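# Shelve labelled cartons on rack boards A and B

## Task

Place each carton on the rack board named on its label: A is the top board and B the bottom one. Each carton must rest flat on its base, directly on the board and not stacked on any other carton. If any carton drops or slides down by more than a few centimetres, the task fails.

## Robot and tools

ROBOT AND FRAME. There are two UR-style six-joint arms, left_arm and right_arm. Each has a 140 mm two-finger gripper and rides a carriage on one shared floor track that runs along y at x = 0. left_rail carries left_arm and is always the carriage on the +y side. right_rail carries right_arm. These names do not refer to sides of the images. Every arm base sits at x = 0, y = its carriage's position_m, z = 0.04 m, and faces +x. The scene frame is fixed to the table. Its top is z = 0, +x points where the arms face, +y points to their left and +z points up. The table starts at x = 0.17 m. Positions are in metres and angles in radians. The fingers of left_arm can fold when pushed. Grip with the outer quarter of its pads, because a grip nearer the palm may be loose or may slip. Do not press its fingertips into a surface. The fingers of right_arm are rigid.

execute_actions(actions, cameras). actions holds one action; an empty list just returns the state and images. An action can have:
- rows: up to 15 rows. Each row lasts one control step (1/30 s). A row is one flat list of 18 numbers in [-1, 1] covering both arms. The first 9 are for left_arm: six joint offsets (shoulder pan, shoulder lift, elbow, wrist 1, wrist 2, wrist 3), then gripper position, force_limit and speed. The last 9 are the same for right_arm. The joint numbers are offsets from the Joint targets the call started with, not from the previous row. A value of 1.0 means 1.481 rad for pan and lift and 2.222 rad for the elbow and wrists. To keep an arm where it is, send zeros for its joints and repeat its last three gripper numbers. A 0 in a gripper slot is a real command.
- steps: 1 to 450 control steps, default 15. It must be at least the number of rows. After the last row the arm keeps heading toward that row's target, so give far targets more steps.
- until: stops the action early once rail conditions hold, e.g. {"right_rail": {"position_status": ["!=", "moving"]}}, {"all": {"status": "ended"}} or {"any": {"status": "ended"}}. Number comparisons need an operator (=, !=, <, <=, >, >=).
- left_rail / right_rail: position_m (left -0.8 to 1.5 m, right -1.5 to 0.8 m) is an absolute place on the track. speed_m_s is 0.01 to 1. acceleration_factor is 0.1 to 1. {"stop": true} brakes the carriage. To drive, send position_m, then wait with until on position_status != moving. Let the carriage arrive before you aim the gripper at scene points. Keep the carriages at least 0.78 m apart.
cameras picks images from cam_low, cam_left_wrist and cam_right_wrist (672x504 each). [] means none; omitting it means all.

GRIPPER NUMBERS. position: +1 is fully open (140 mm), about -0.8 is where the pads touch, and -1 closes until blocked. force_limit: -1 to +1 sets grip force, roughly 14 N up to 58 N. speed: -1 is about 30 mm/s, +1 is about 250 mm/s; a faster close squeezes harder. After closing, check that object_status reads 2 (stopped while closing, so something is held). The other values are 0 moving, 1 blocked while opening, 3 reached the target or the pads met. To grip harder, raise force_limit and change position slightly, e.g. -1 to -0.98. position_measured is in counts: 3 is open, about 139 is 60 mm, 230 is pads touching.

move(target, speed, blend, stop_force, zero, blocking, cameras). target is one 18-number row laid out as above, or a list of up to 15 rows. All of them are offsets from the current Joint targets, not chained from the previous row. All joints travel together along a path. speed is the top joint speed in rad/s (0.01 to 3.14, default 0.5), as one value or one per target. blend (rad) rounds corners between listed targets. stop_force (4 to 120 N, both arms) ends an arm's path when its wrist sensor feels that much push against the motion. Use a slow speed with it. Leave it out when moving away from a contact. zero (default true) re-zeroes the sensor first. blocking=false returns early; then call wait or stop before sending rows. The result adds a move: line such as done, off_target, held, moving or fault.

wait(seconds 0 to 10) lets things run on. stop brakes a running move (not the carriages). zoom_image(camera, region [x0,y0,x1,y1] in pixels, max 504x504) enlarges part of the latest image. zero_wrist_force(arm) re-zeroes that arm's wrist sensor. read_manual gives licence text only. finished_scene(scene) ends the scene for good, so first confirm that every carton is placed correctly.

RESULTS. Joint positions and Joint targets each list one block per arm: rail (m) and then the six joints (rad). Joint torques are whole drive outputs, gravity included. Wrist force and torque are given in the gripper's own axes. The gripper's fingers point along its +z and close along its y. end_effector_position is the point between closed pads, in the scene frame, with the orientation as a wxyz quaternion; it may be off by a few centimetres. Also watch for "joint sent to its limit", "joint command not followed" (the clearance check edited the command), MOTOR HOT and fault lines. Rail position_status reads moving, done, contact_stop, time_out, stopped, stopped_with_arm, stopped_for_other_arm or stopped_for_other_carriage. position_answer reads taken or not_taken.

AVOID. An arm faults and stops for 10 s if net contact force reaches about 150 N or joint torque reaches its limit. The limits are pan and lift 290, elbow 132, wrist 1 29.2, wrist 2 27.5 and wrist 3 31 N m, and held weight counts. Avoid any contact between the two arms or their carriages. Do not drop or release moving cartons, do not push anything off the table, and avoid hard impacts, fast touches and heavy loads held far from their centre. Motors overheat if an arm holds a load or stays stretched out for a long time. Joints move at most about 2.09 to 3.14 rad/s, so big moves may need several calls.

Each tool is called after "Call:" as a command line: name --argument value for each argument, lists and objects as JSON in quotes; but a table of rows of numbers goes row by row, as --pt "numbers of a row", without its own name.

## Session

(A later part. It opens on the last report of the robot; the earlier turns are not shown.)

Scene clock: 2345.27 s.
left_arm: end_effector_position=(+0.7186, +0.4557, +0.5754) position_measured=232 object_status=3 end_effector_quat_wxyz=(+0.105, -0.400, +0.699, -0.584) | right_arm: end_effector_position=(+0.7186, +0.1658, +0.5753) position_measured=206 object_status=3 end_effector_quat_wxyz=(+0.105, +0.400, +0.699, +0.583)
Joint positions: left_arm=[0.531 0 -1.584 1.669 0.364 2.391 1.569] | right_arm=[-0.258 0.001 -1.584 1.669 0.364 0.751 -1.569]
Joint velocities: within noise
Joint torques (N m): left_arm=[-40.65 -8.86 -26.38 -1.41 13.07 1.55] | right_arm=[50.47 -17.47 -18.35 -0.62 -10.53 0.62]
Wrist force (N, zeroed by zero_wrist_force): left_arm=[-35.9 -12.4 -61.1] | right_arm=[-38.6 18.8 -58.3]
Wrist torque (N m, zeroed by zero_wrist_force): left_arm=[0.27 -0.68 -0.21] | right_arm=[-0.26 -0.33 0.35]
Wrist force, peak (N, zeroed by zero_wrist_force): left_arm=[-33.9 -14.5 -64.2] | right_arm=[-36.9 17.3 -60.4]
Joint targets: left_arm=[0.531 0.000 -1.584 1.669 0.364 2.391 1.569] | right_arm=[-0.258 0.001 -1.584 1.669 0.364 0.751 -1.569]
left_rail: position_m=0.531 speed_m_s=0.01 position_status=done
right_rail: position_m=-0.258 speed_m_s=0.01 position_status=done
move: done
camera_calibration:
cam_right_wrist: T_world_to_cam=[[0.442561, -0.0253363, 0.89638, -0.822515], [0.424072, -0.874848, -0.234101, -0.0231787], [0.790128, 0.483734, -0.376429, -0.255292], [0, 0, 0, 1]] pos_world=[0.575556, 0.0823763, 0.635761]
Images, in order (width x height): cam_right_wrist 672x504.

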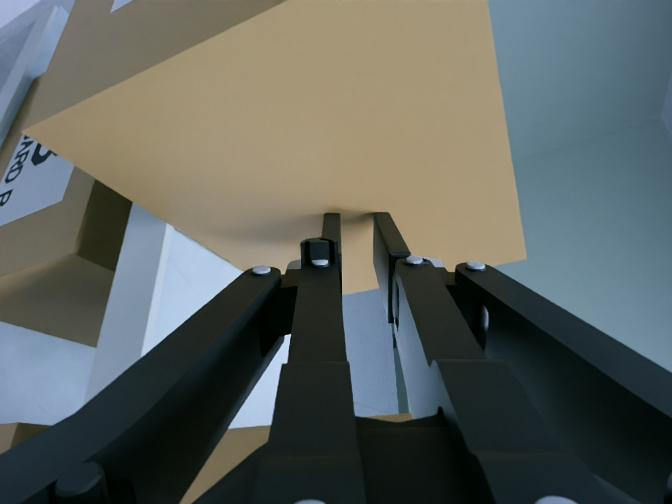

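Call:
execute_actions --actions '[{"left_rail":{"position_m":0.5389,"speed_m_s":0.01},"right_rail":{"position_m":-0.2657,"speed_m_s":0.01},"steps":150,"until":{"left_rail":{"position_status":["!=","moving"]},"right_rail":{"position_status":["!=","moving"]}}}]' --cameras '[]'

Call:
move --target '[0,-0.083679,0.047417,0.008356,0,0,-1,0,-1,0,-0.083679,0.047417,0.008356,0,0,-0.61,0,-1]' --speed 0.15 --cameras '["cam_right_wrist"]'

Call:
zero_wrist_force --arm "left_arm"

Call:
zero_wrist_force --arm "right_arm"

Call:
execute_actions --actions '[{"left_rail":{"position_m":0.5327,"speed_m_s":0.01},"right_rail":{"position_m":-0.2595,"speed_m_s":0.01},"steps":150,"until":{"left_rail":{"position_status":["!=","moving"]},"right_rail":{"position_status":["!=","moving"]}}}]' --cameras '[]'

Scene clock: 2385.27 s.
left_arm: end_effector_position=(+0.7186, +0.4636, +0.5752) position_measured=232 object_status=3 end_effector_quat_wxyz=(+0.105, -0.400, +0.699, -0.584) | right_arm: end_effector_position=(+0.7185, +0.1578, +0.5752) position_measured=206 object_status=3 end_effector_quat_wxyz=(+0.105, +0.400, +0.699, +0.583)
Joint positions: left_arm=[0.539 0 -1.583 1.67 0.364 2.391 1.569] | right_arm=[-0.266 0.001 -1.583 1.669 0.364 0.751 -1.569]
Joint velocities: within noise
Joint torques (N m): left_arm=[10.48 -58.67 -54.58 -0.12 -1.21 1.97] | right_arm=[-14.54 -55.41 -48.78 1.63 2.53 0.64]
Wrist force (N, zeroed by zero_wrist_force): left_arm=[-0.2 -0.5 0.0] | right_arm=[2.4 3.8 3.2]
Wrist torque (N m, zeroed by zero_wrist_force): left_arm=[-0.12 0.04 -0.01] | right_arm=[0.83 -0.60 -0.08]
Wrist force, peak (N, zeroed by zero_wrist_force): left_arm=[-34.8 -12.8 -63.1] | right_arm=[-37.9 20.5 -59.9]
Joint targets: left_arm=[0.539 0.000 -1.584 1.669 0.364 2.391 1.569] | right_arm=[-0.266 0.001 -1.584 1.669 0.364 0.751 -1.569]
Tool commands: left_gripper/position=-1.0 left_gripper/force_limit=+0.0 left_gripper/speed=-1.0 right_gripper/position=-0.61 right_gripper/force_limit=+0.0 right_gripper/speed=-1.0
left_rail: position_m=0.539 speed_m_s=0.01 position_status=done
right_rail: position_m=-0.266 speed_m_s=0.01 position_status=done
No camera images: "cameras" was empty.

Scene clock: 2386.57 s.
left_arm: end_effector_position=(+0.6438, +0.4637, +0.5803) position_measured=232 object_status=3 end_effector_quat_wxyz=(+0.105, -0.400, +0.699, -0.584) | right_arm: end_effector_position=(+0.6438, +0.1577, +0.5802) position_measured=206 object_status=3 end_effector_quat_wxyz=(+0.105, +0.400, +0.699, +0.583)
Joint positions: left_arm=[0.539 0 -1.707 1.775 0.383 2.391 1.569] | right_arm=[-0.266 0.001 -1.707 1.775 0.383 0.751 -1.569]
Joint velocities: within noise
Joint torques (N m): left_arm=[11.59 -56.51 -38.53 2.97 -0.7 1.51] | right_arm=[-13.67 -44.73 -33.11 3.22 2.72 0.47]
Wrist force (N, zeroed by zero_wrist_force): left_arm=[0.2 -0.2 0.1] | right_arm=[3.0 3.5 3.1]
Wrist torque (N m, zeroed by zero_wrist_force): left_arm=[-0.04 -0.04 -0.03] | right_arm=[0.74 -0.70 -0.13]
Wrist force, peak (N, zeroed by zero_wrist_force): left_arm=[0.9 0.4 -0.9] | right_arm=[1.6 3.9 4.1]
Joint targets: left_arm=[0.539 0.000 -1.707 1.775 0.383 2.391 1.569] | right_arm=[-0.266 0.001 -1.707 1.775 0.383 0.751 -1.569]
left_rail: position_m=0.539 speed_m_s=0.01 position_status=done
right_rail: position_m=-0.266 speed_m_s=0.01 position_status=done
move: done
camera_calibration:
cam_right_wrist: T_world_to_cam=[[0.442667, -0.0252709, 0.89633, -0.794078], [0.424088, -0.874839, -0.234108, 0.00255644], [0.79006, 0.483754, -0.376545, -0.190401], [0, 0, 0, 1]] pos_world=[0.500856, 0.0742765, 0.64066]
Images, in order (width x height): cam_right_wrist 672x504.

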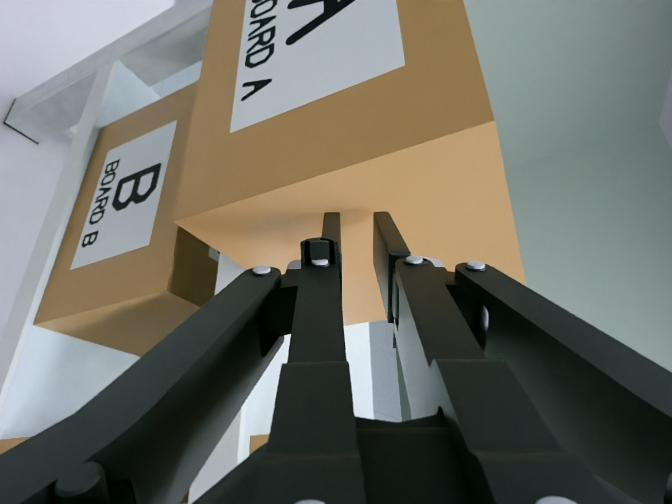

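Wrist force sensor zeroed.

Wrist force sensor zeroed.

Scene clock: 2387.50 s.
left_arm: end_effector_position=(+0.6437, +0.4576, +0.5803) position_measured=232 object_status=3 end_effector_quat_wxyz=(+0.105, -0.400, +0.699, -0.584) | right_arm: end_effector_position=(+0.6437, +0.1638, +0.5802) position_measured=206 object_status=3 end_effector_quat_wxyz=(+0.106, +0.400, +0.699, +0.583)
Joint positions: left_arm=[0.533 0 -1.707 1.775 0.383 2.391 1.569] | right_arm=[-0.26 0 -1.707 1.775 0.383 0.751 -1.569]
Joint velocities: within noise
Joint torques (N m): left_arm=[-10.53 -48.85 -40.18 2.59 3.96 1.57] | right_arm=[7.68 -37.81 -33.81 1.98 -2.85 0.43]
Wrist force (N, zeroed by zero_wrist_force): left_arm=[-14.9 -2.8 -23.0] | right_arm=[-15.1 2.7 -23.8]
Wrist torque (N m, zeroed by zero_wrist_force): left_arm=[0.08 -0.29 -0.03] | right_arm=[-0.06 -0.09 0.02]
Wrist force, peak (N, zeroed by zero_wrist_force): left_arm=[-14.8 -3.6 -23.2] | right_arm=[-15.1 2.7 -23.8]
Joint targets: left_arm=[0.533 0.000 -1.707 1.775 0.383 2.391 1.569] | right_arm=[-0.260 0.001 -1.707 1.775 0.383 0.751 -1.569]
Tool commands: left_gripper/position=-1.0 left_gripper/force_limit=+0.0 left_gripper/speed=-1.0 right_gripper/position=-0.61 right_gripper/force_limit=+0.0 right_gripper/speed=-1.0
left_rail: position_m=0.533 speed_m_s=0.01 position_status=done
right_rail: position_m=-0.260 speed_m_s=0.01 position_status=done
No camera images: "cameras" was empty.

Call:
move --pt "0 0.042424 -0.025125 -0.003151 0 0 -1 0 -1 0 0.042424 -0.025125 -0.003151 0 0 -0.61 0 -1" --pt "0 0.084496 -0.051871 -0.004446 0 0 -1 0 -1 0 0.084496 -0.051871 -0.004446 0 0 -0.61 0 -1" --speed 0.03 --blend 0.005 --cameras '["cam_left_wrist", "cam_right_wrist"]'

Scene clock: 2401.00 s.
left_arm: end_effector_position=(+0.7196, +0.4574, +0.5803) position_measured=232 object_status=3 end_effector_quat_wxyz=(+0.105, -0.400, +0.699, -0.584) | right_arm: end_effector_position=(+0.7196, +0.1640, +0.5802) position_measured=206 object_status=3 end_effector_quat_wxyz=(+0.105, +0.400, +0.699, +0.583)
Joint positions: left_arm=[0.533 0 -1.582 1.66 0.373 2.391 1.569] | right_arm=[-0.259 0.001 -1.582 1.66 0.373 0.751 -1.569]
Joint velocities: within noise
Joint torques (N m): left_arm=[-32.79 -18.23 -53.68 -1.48 9.31 1.68] | right_arm=[21.77 -26.65 -43.64 -1.75 -9.04 0.15]
Wrist force (N, zeroed by zero_wrist_force): left_arm=[-13.7 -5.9 -26.6] | right_arm=[-14.8 6.4 -26.4]
Wrist torque (N m, zeroed by zero_wrist_force): left_arm=[0.13 -0.16 -0.04] | right_arm=[-0.14 0.00 0.05]
Wrist force, peak (N, zeroed by zero_wrist_force): left_arm=[-14.1 -5.8 -27.2] | right_arm=[-13.7 7.4 -27.4]
Joint targets: left_arm=[0.533 0.000 -1.582 1.660 0.373 2.391 1.569] | right_arm=[-0.260 0.001 -1.582 1.660 0.373 0.751 -1.569]
left_rail: position_m=0.533 speed_m_s=0.01 position_status=done
right_rail: position_m=-0.259 position_m_goal=-0.260 speed_m_s=0.01 position_status=done
move: done
camera_calibration:
cam_left_wrist: T_world_to_cam=[[-0.44569, 0.0139742, -0.895078, 0.842753], [0.415457, 0.888903, -0.192993, -0.597437], [0.792941, -0.457882, -0.401981, 0.0548313], [0, 0, 0, 1]] pos_world=[0.580338, 0.544394, 0.66107]
cam_right_wrist: T_world_to_cam=[[0.442705, -0.0253489, 0.896309, -0.827476], [0.424047, -0.874837, -0.234188, -0.0240038], [0.790061, 0.483754, -0.376546, -0.253334], [0, 0, 0, 1]] pos_world=[0.576656, 0.0805764, 0.64066]
Images, in order (width x height): cam_left_wrist 672x504, cam_right_wrist 672x504.

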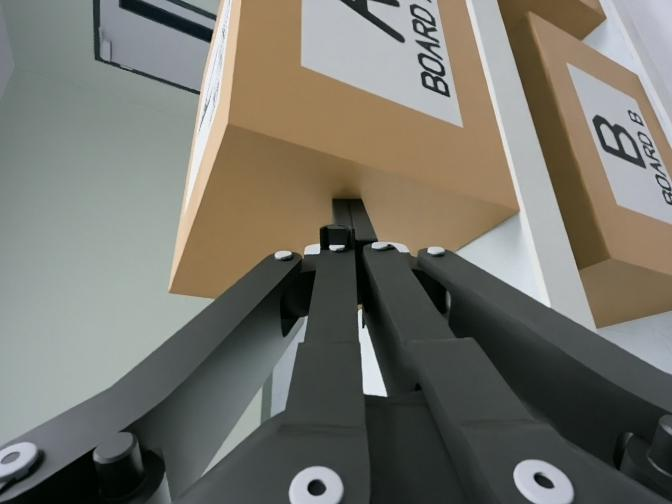

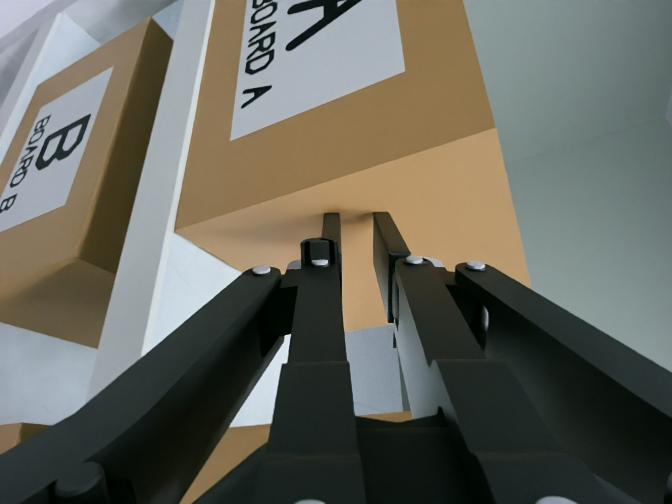

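Call:
zoom_image --camera "cam_right_wrist" --region '[130, 170, 230, 270]'

Call:
zoom_image --camera "cam_left_wrist" --region '[470, 160, 570, 260]'

Scaled by 5.040.

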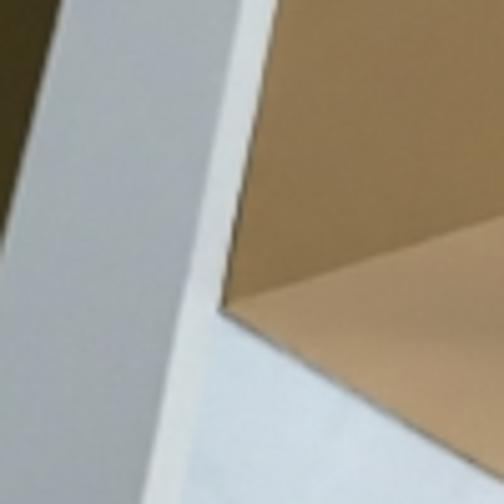

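Scaled by 5.040.

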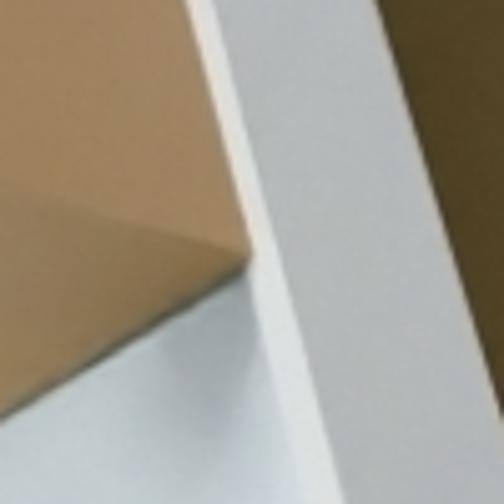

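Call:
execute_actions --actions '[{"left_rail":{"position_m":0.5407,"speed_m_s":0.01},"right_rail":{"position_m":-0.2675,"speed_m_s":0.01},"steps":150,"until":{"left_rail":{"position_status":["!=","moving"]},"right_rail":{"position_status":["!=","moving"]}}}]' --cameras '[]'

Call:
move --pt "0 -0.082263 0.050549 0.00428 0 0 -1 0 -1 0 -0.082263 0.050549 0.00428 0 0 -0.61 0 -1" --pt "0 -0.283078 0.11694 0.071737 0 0 -1 0 -1 0 -0.283078 0.11694 0.071737 0 0 -0.61 0 -1" --speed '[0.15,0.35]' --blend 0.02 --cameras '["cam_low", "cam_left_wrist", "cam_right_wrist"]'

Scene clock: 2421.63 s.
left_arm: end_effector_position=(+0.7198, +0.4654, +0.5802) position_measured=232 object_status=3 end_effector_quat_wxyz=(+0.105, -0.400, +0.699, -0.584) | right_arm: end_effector_position=(+0.7197, +0.1560, +0.5802) position_measured=206 object_status=3 end_effector_quat_wxyz=(+0.105, +0.400, +0.699, +0.583)
Joint positions: left_arm=[0.541 0 -1.582 1.66 0.373 2.391 1.569] | right_arm=[-0.268 0.001 -1.582 1.66 0.373 0.751 -1.569]
Joint velocities: within noise
Joint torques (N m): left_arm=[11.16 -50.49 -47.95 -1.32 -1.16 2.17] | right_arm=[-3.88 -48.66 -41.29 -1.91 2.22 0.38]
Wrist force (N, zeroed by zero_wrist_force): left_arm=[-0.4 0.2 -0.2] | right_arm=[-1.8 1.4 0.1]
Wrist torque (N m, zeroed by zero_wrist_force): left_arm=[0.02 0.09 0.02] | right_arm=[0.34 0.38 0.05]
Wrist force, peak (N, zeroed by zero_wrist_force): left_arm=[-14.2 -6.3 -26.7] | right_arm=[-14.9 6.3 -26.3]
Joint targets: left_arm=[0.541 0.000 -1.582 1.660 0.373 2.391 1.569] | right_arm=[-0.268 0.001 -1.582 1.660 0.373 0.751 -1.569]
Tool commands: left_gripper/position=-1.0 left_gripper/force_limit=+0.0 left_gripper/speed=-1.0 right_gripper/position=-0.61 right_gripper/force_limit=+0.0 right_gripper/speed=-1.0
left_rail: position_m=0.541 speed_m_s=0.01 position_status=done
right_rail: position_m=-0.268 speed_m_s=0.01 position_status=done
No camera images: "cameras" was empty.

Scene clock: 2423.87 s.
left_arm: end_effector_position=(+0.4708, +0.4656, +0.6154) position_measured=232 object_status=3 end_effector_quat_wxyz=(+0.105, -0.400, +0.699, -0.584) | right_arm: end_effector_position=(+0.4707, +0.1558, +0.6153) position_measured=206 object_status=3 end_effector_quat_wxyz=(+0.105, +0.400, +0.699, +0.583)
Joint positions: left_arm=[0.541 0 -2.001 1.919 0.532 2.391 1.569] | right_arm=[-0.268 0.001 -2.001 1.919 0.532 0.751 -1.569]
Joint velocities: within noise
Joint torques (N m): left_arm=[10.73 -32.01 -39.74 2.71 -1.36 2.16] | right_arm=[-12.51 -17.66 -32.63 3.33 2.38 0.24]
Wrist force (N, zeroed by zero_wrist_force): left_arm=[-0.3 0.1 -0.1] | right_arm=[-1.8 1.0 -0.2]
Wrist torque (N m, zeroed by zero_wrist_force): left_arm=[-0.01 0.05 0.01] | right_arm=[0.29 0.40 0.03]
Wrist force, peak (N, zeroed by zero_wrist_force): left_arm=[1.2 0.5 -1.6] | right_arm=[-2.7 1.7 1.0]
Joint targets: left_arm=[0.541 0.000 -2.002 1.919 0.532 2.391 1.569] | right_arm=[-0.268 0.001 -2.002 1.919 0.532 0.751 -1.569]
left_rail: position_m=0.541 speed_m_s=0.01 position_status=done
right_rail: position_m=-0.268 speed_m_s=0.01 position_status=done
move: done
camera_calibration:
cam_left_wrist: T_world_to_cam=[[-0.44569, 0.0139742, -0.895078, 0.763123], [0.415457, 0.888903, -0.192993, -0.494545], [0.792941, -0.457882, -0.401981, 0.270059], [0, 0, 0, 1]] pos_world=[0.331438, 0.552594, 0.69617]
cam_right_wrist: T_world_to_cam=[[0.442631, -0.0252925, 0.896347, -0.74896], [0.424054, -0.87486, -0.234091, 0.0825223], [0.790098, 0.483716, -0.376515, -0.0395354], [0, 0, 0, 1]] pos_world=[0.327756, 0.0723763, 0.67576]

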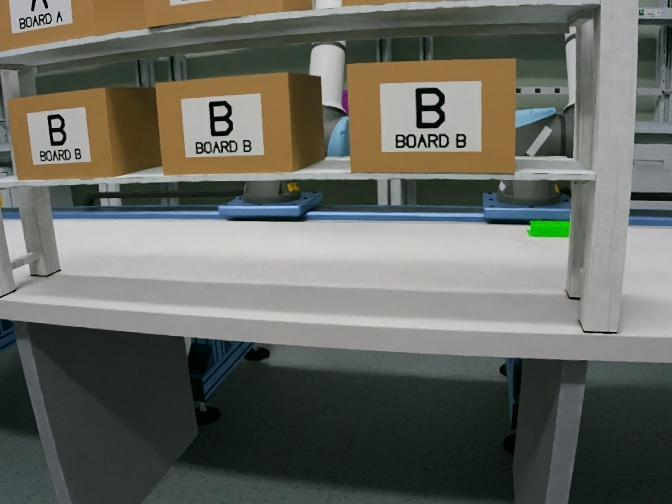

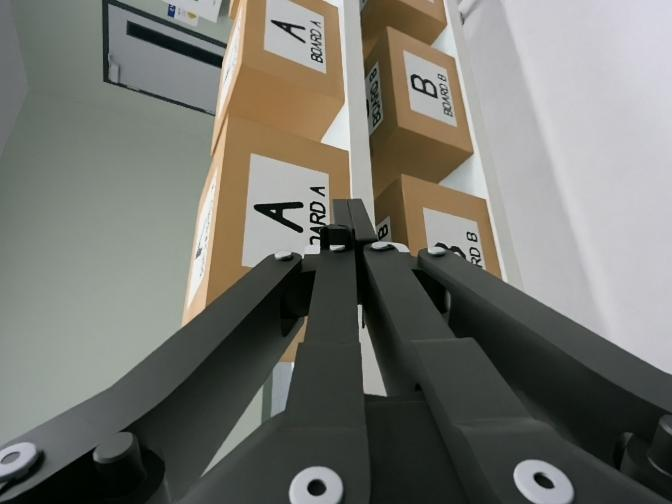

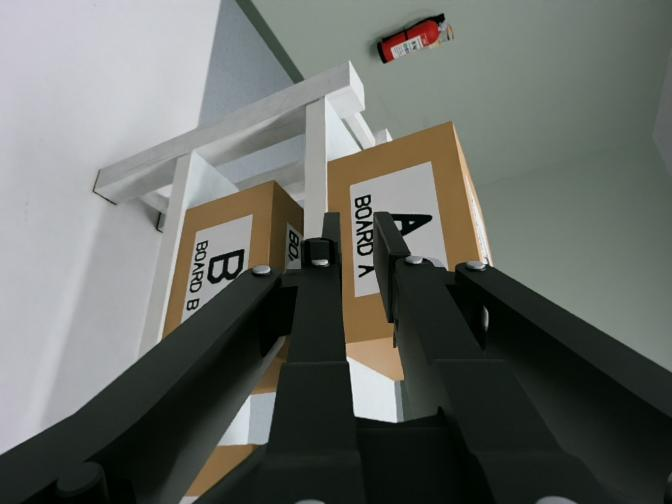

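Call:
zoom_image --camera "cam_low" --region '[320, 140, 600, 190]'

Call:
zoom_image --camera "cam_low" --region '[0, 0, 340, 190]'

Scaled by 1.800.

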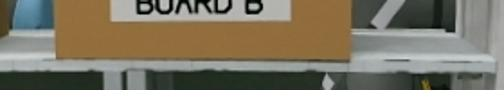

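Scaled by 1.482.

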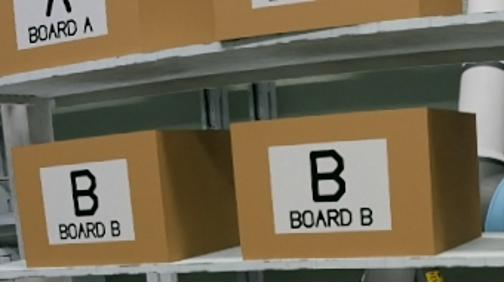

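Call:
finished_scene --scene 2

The scene is finished: the task was done.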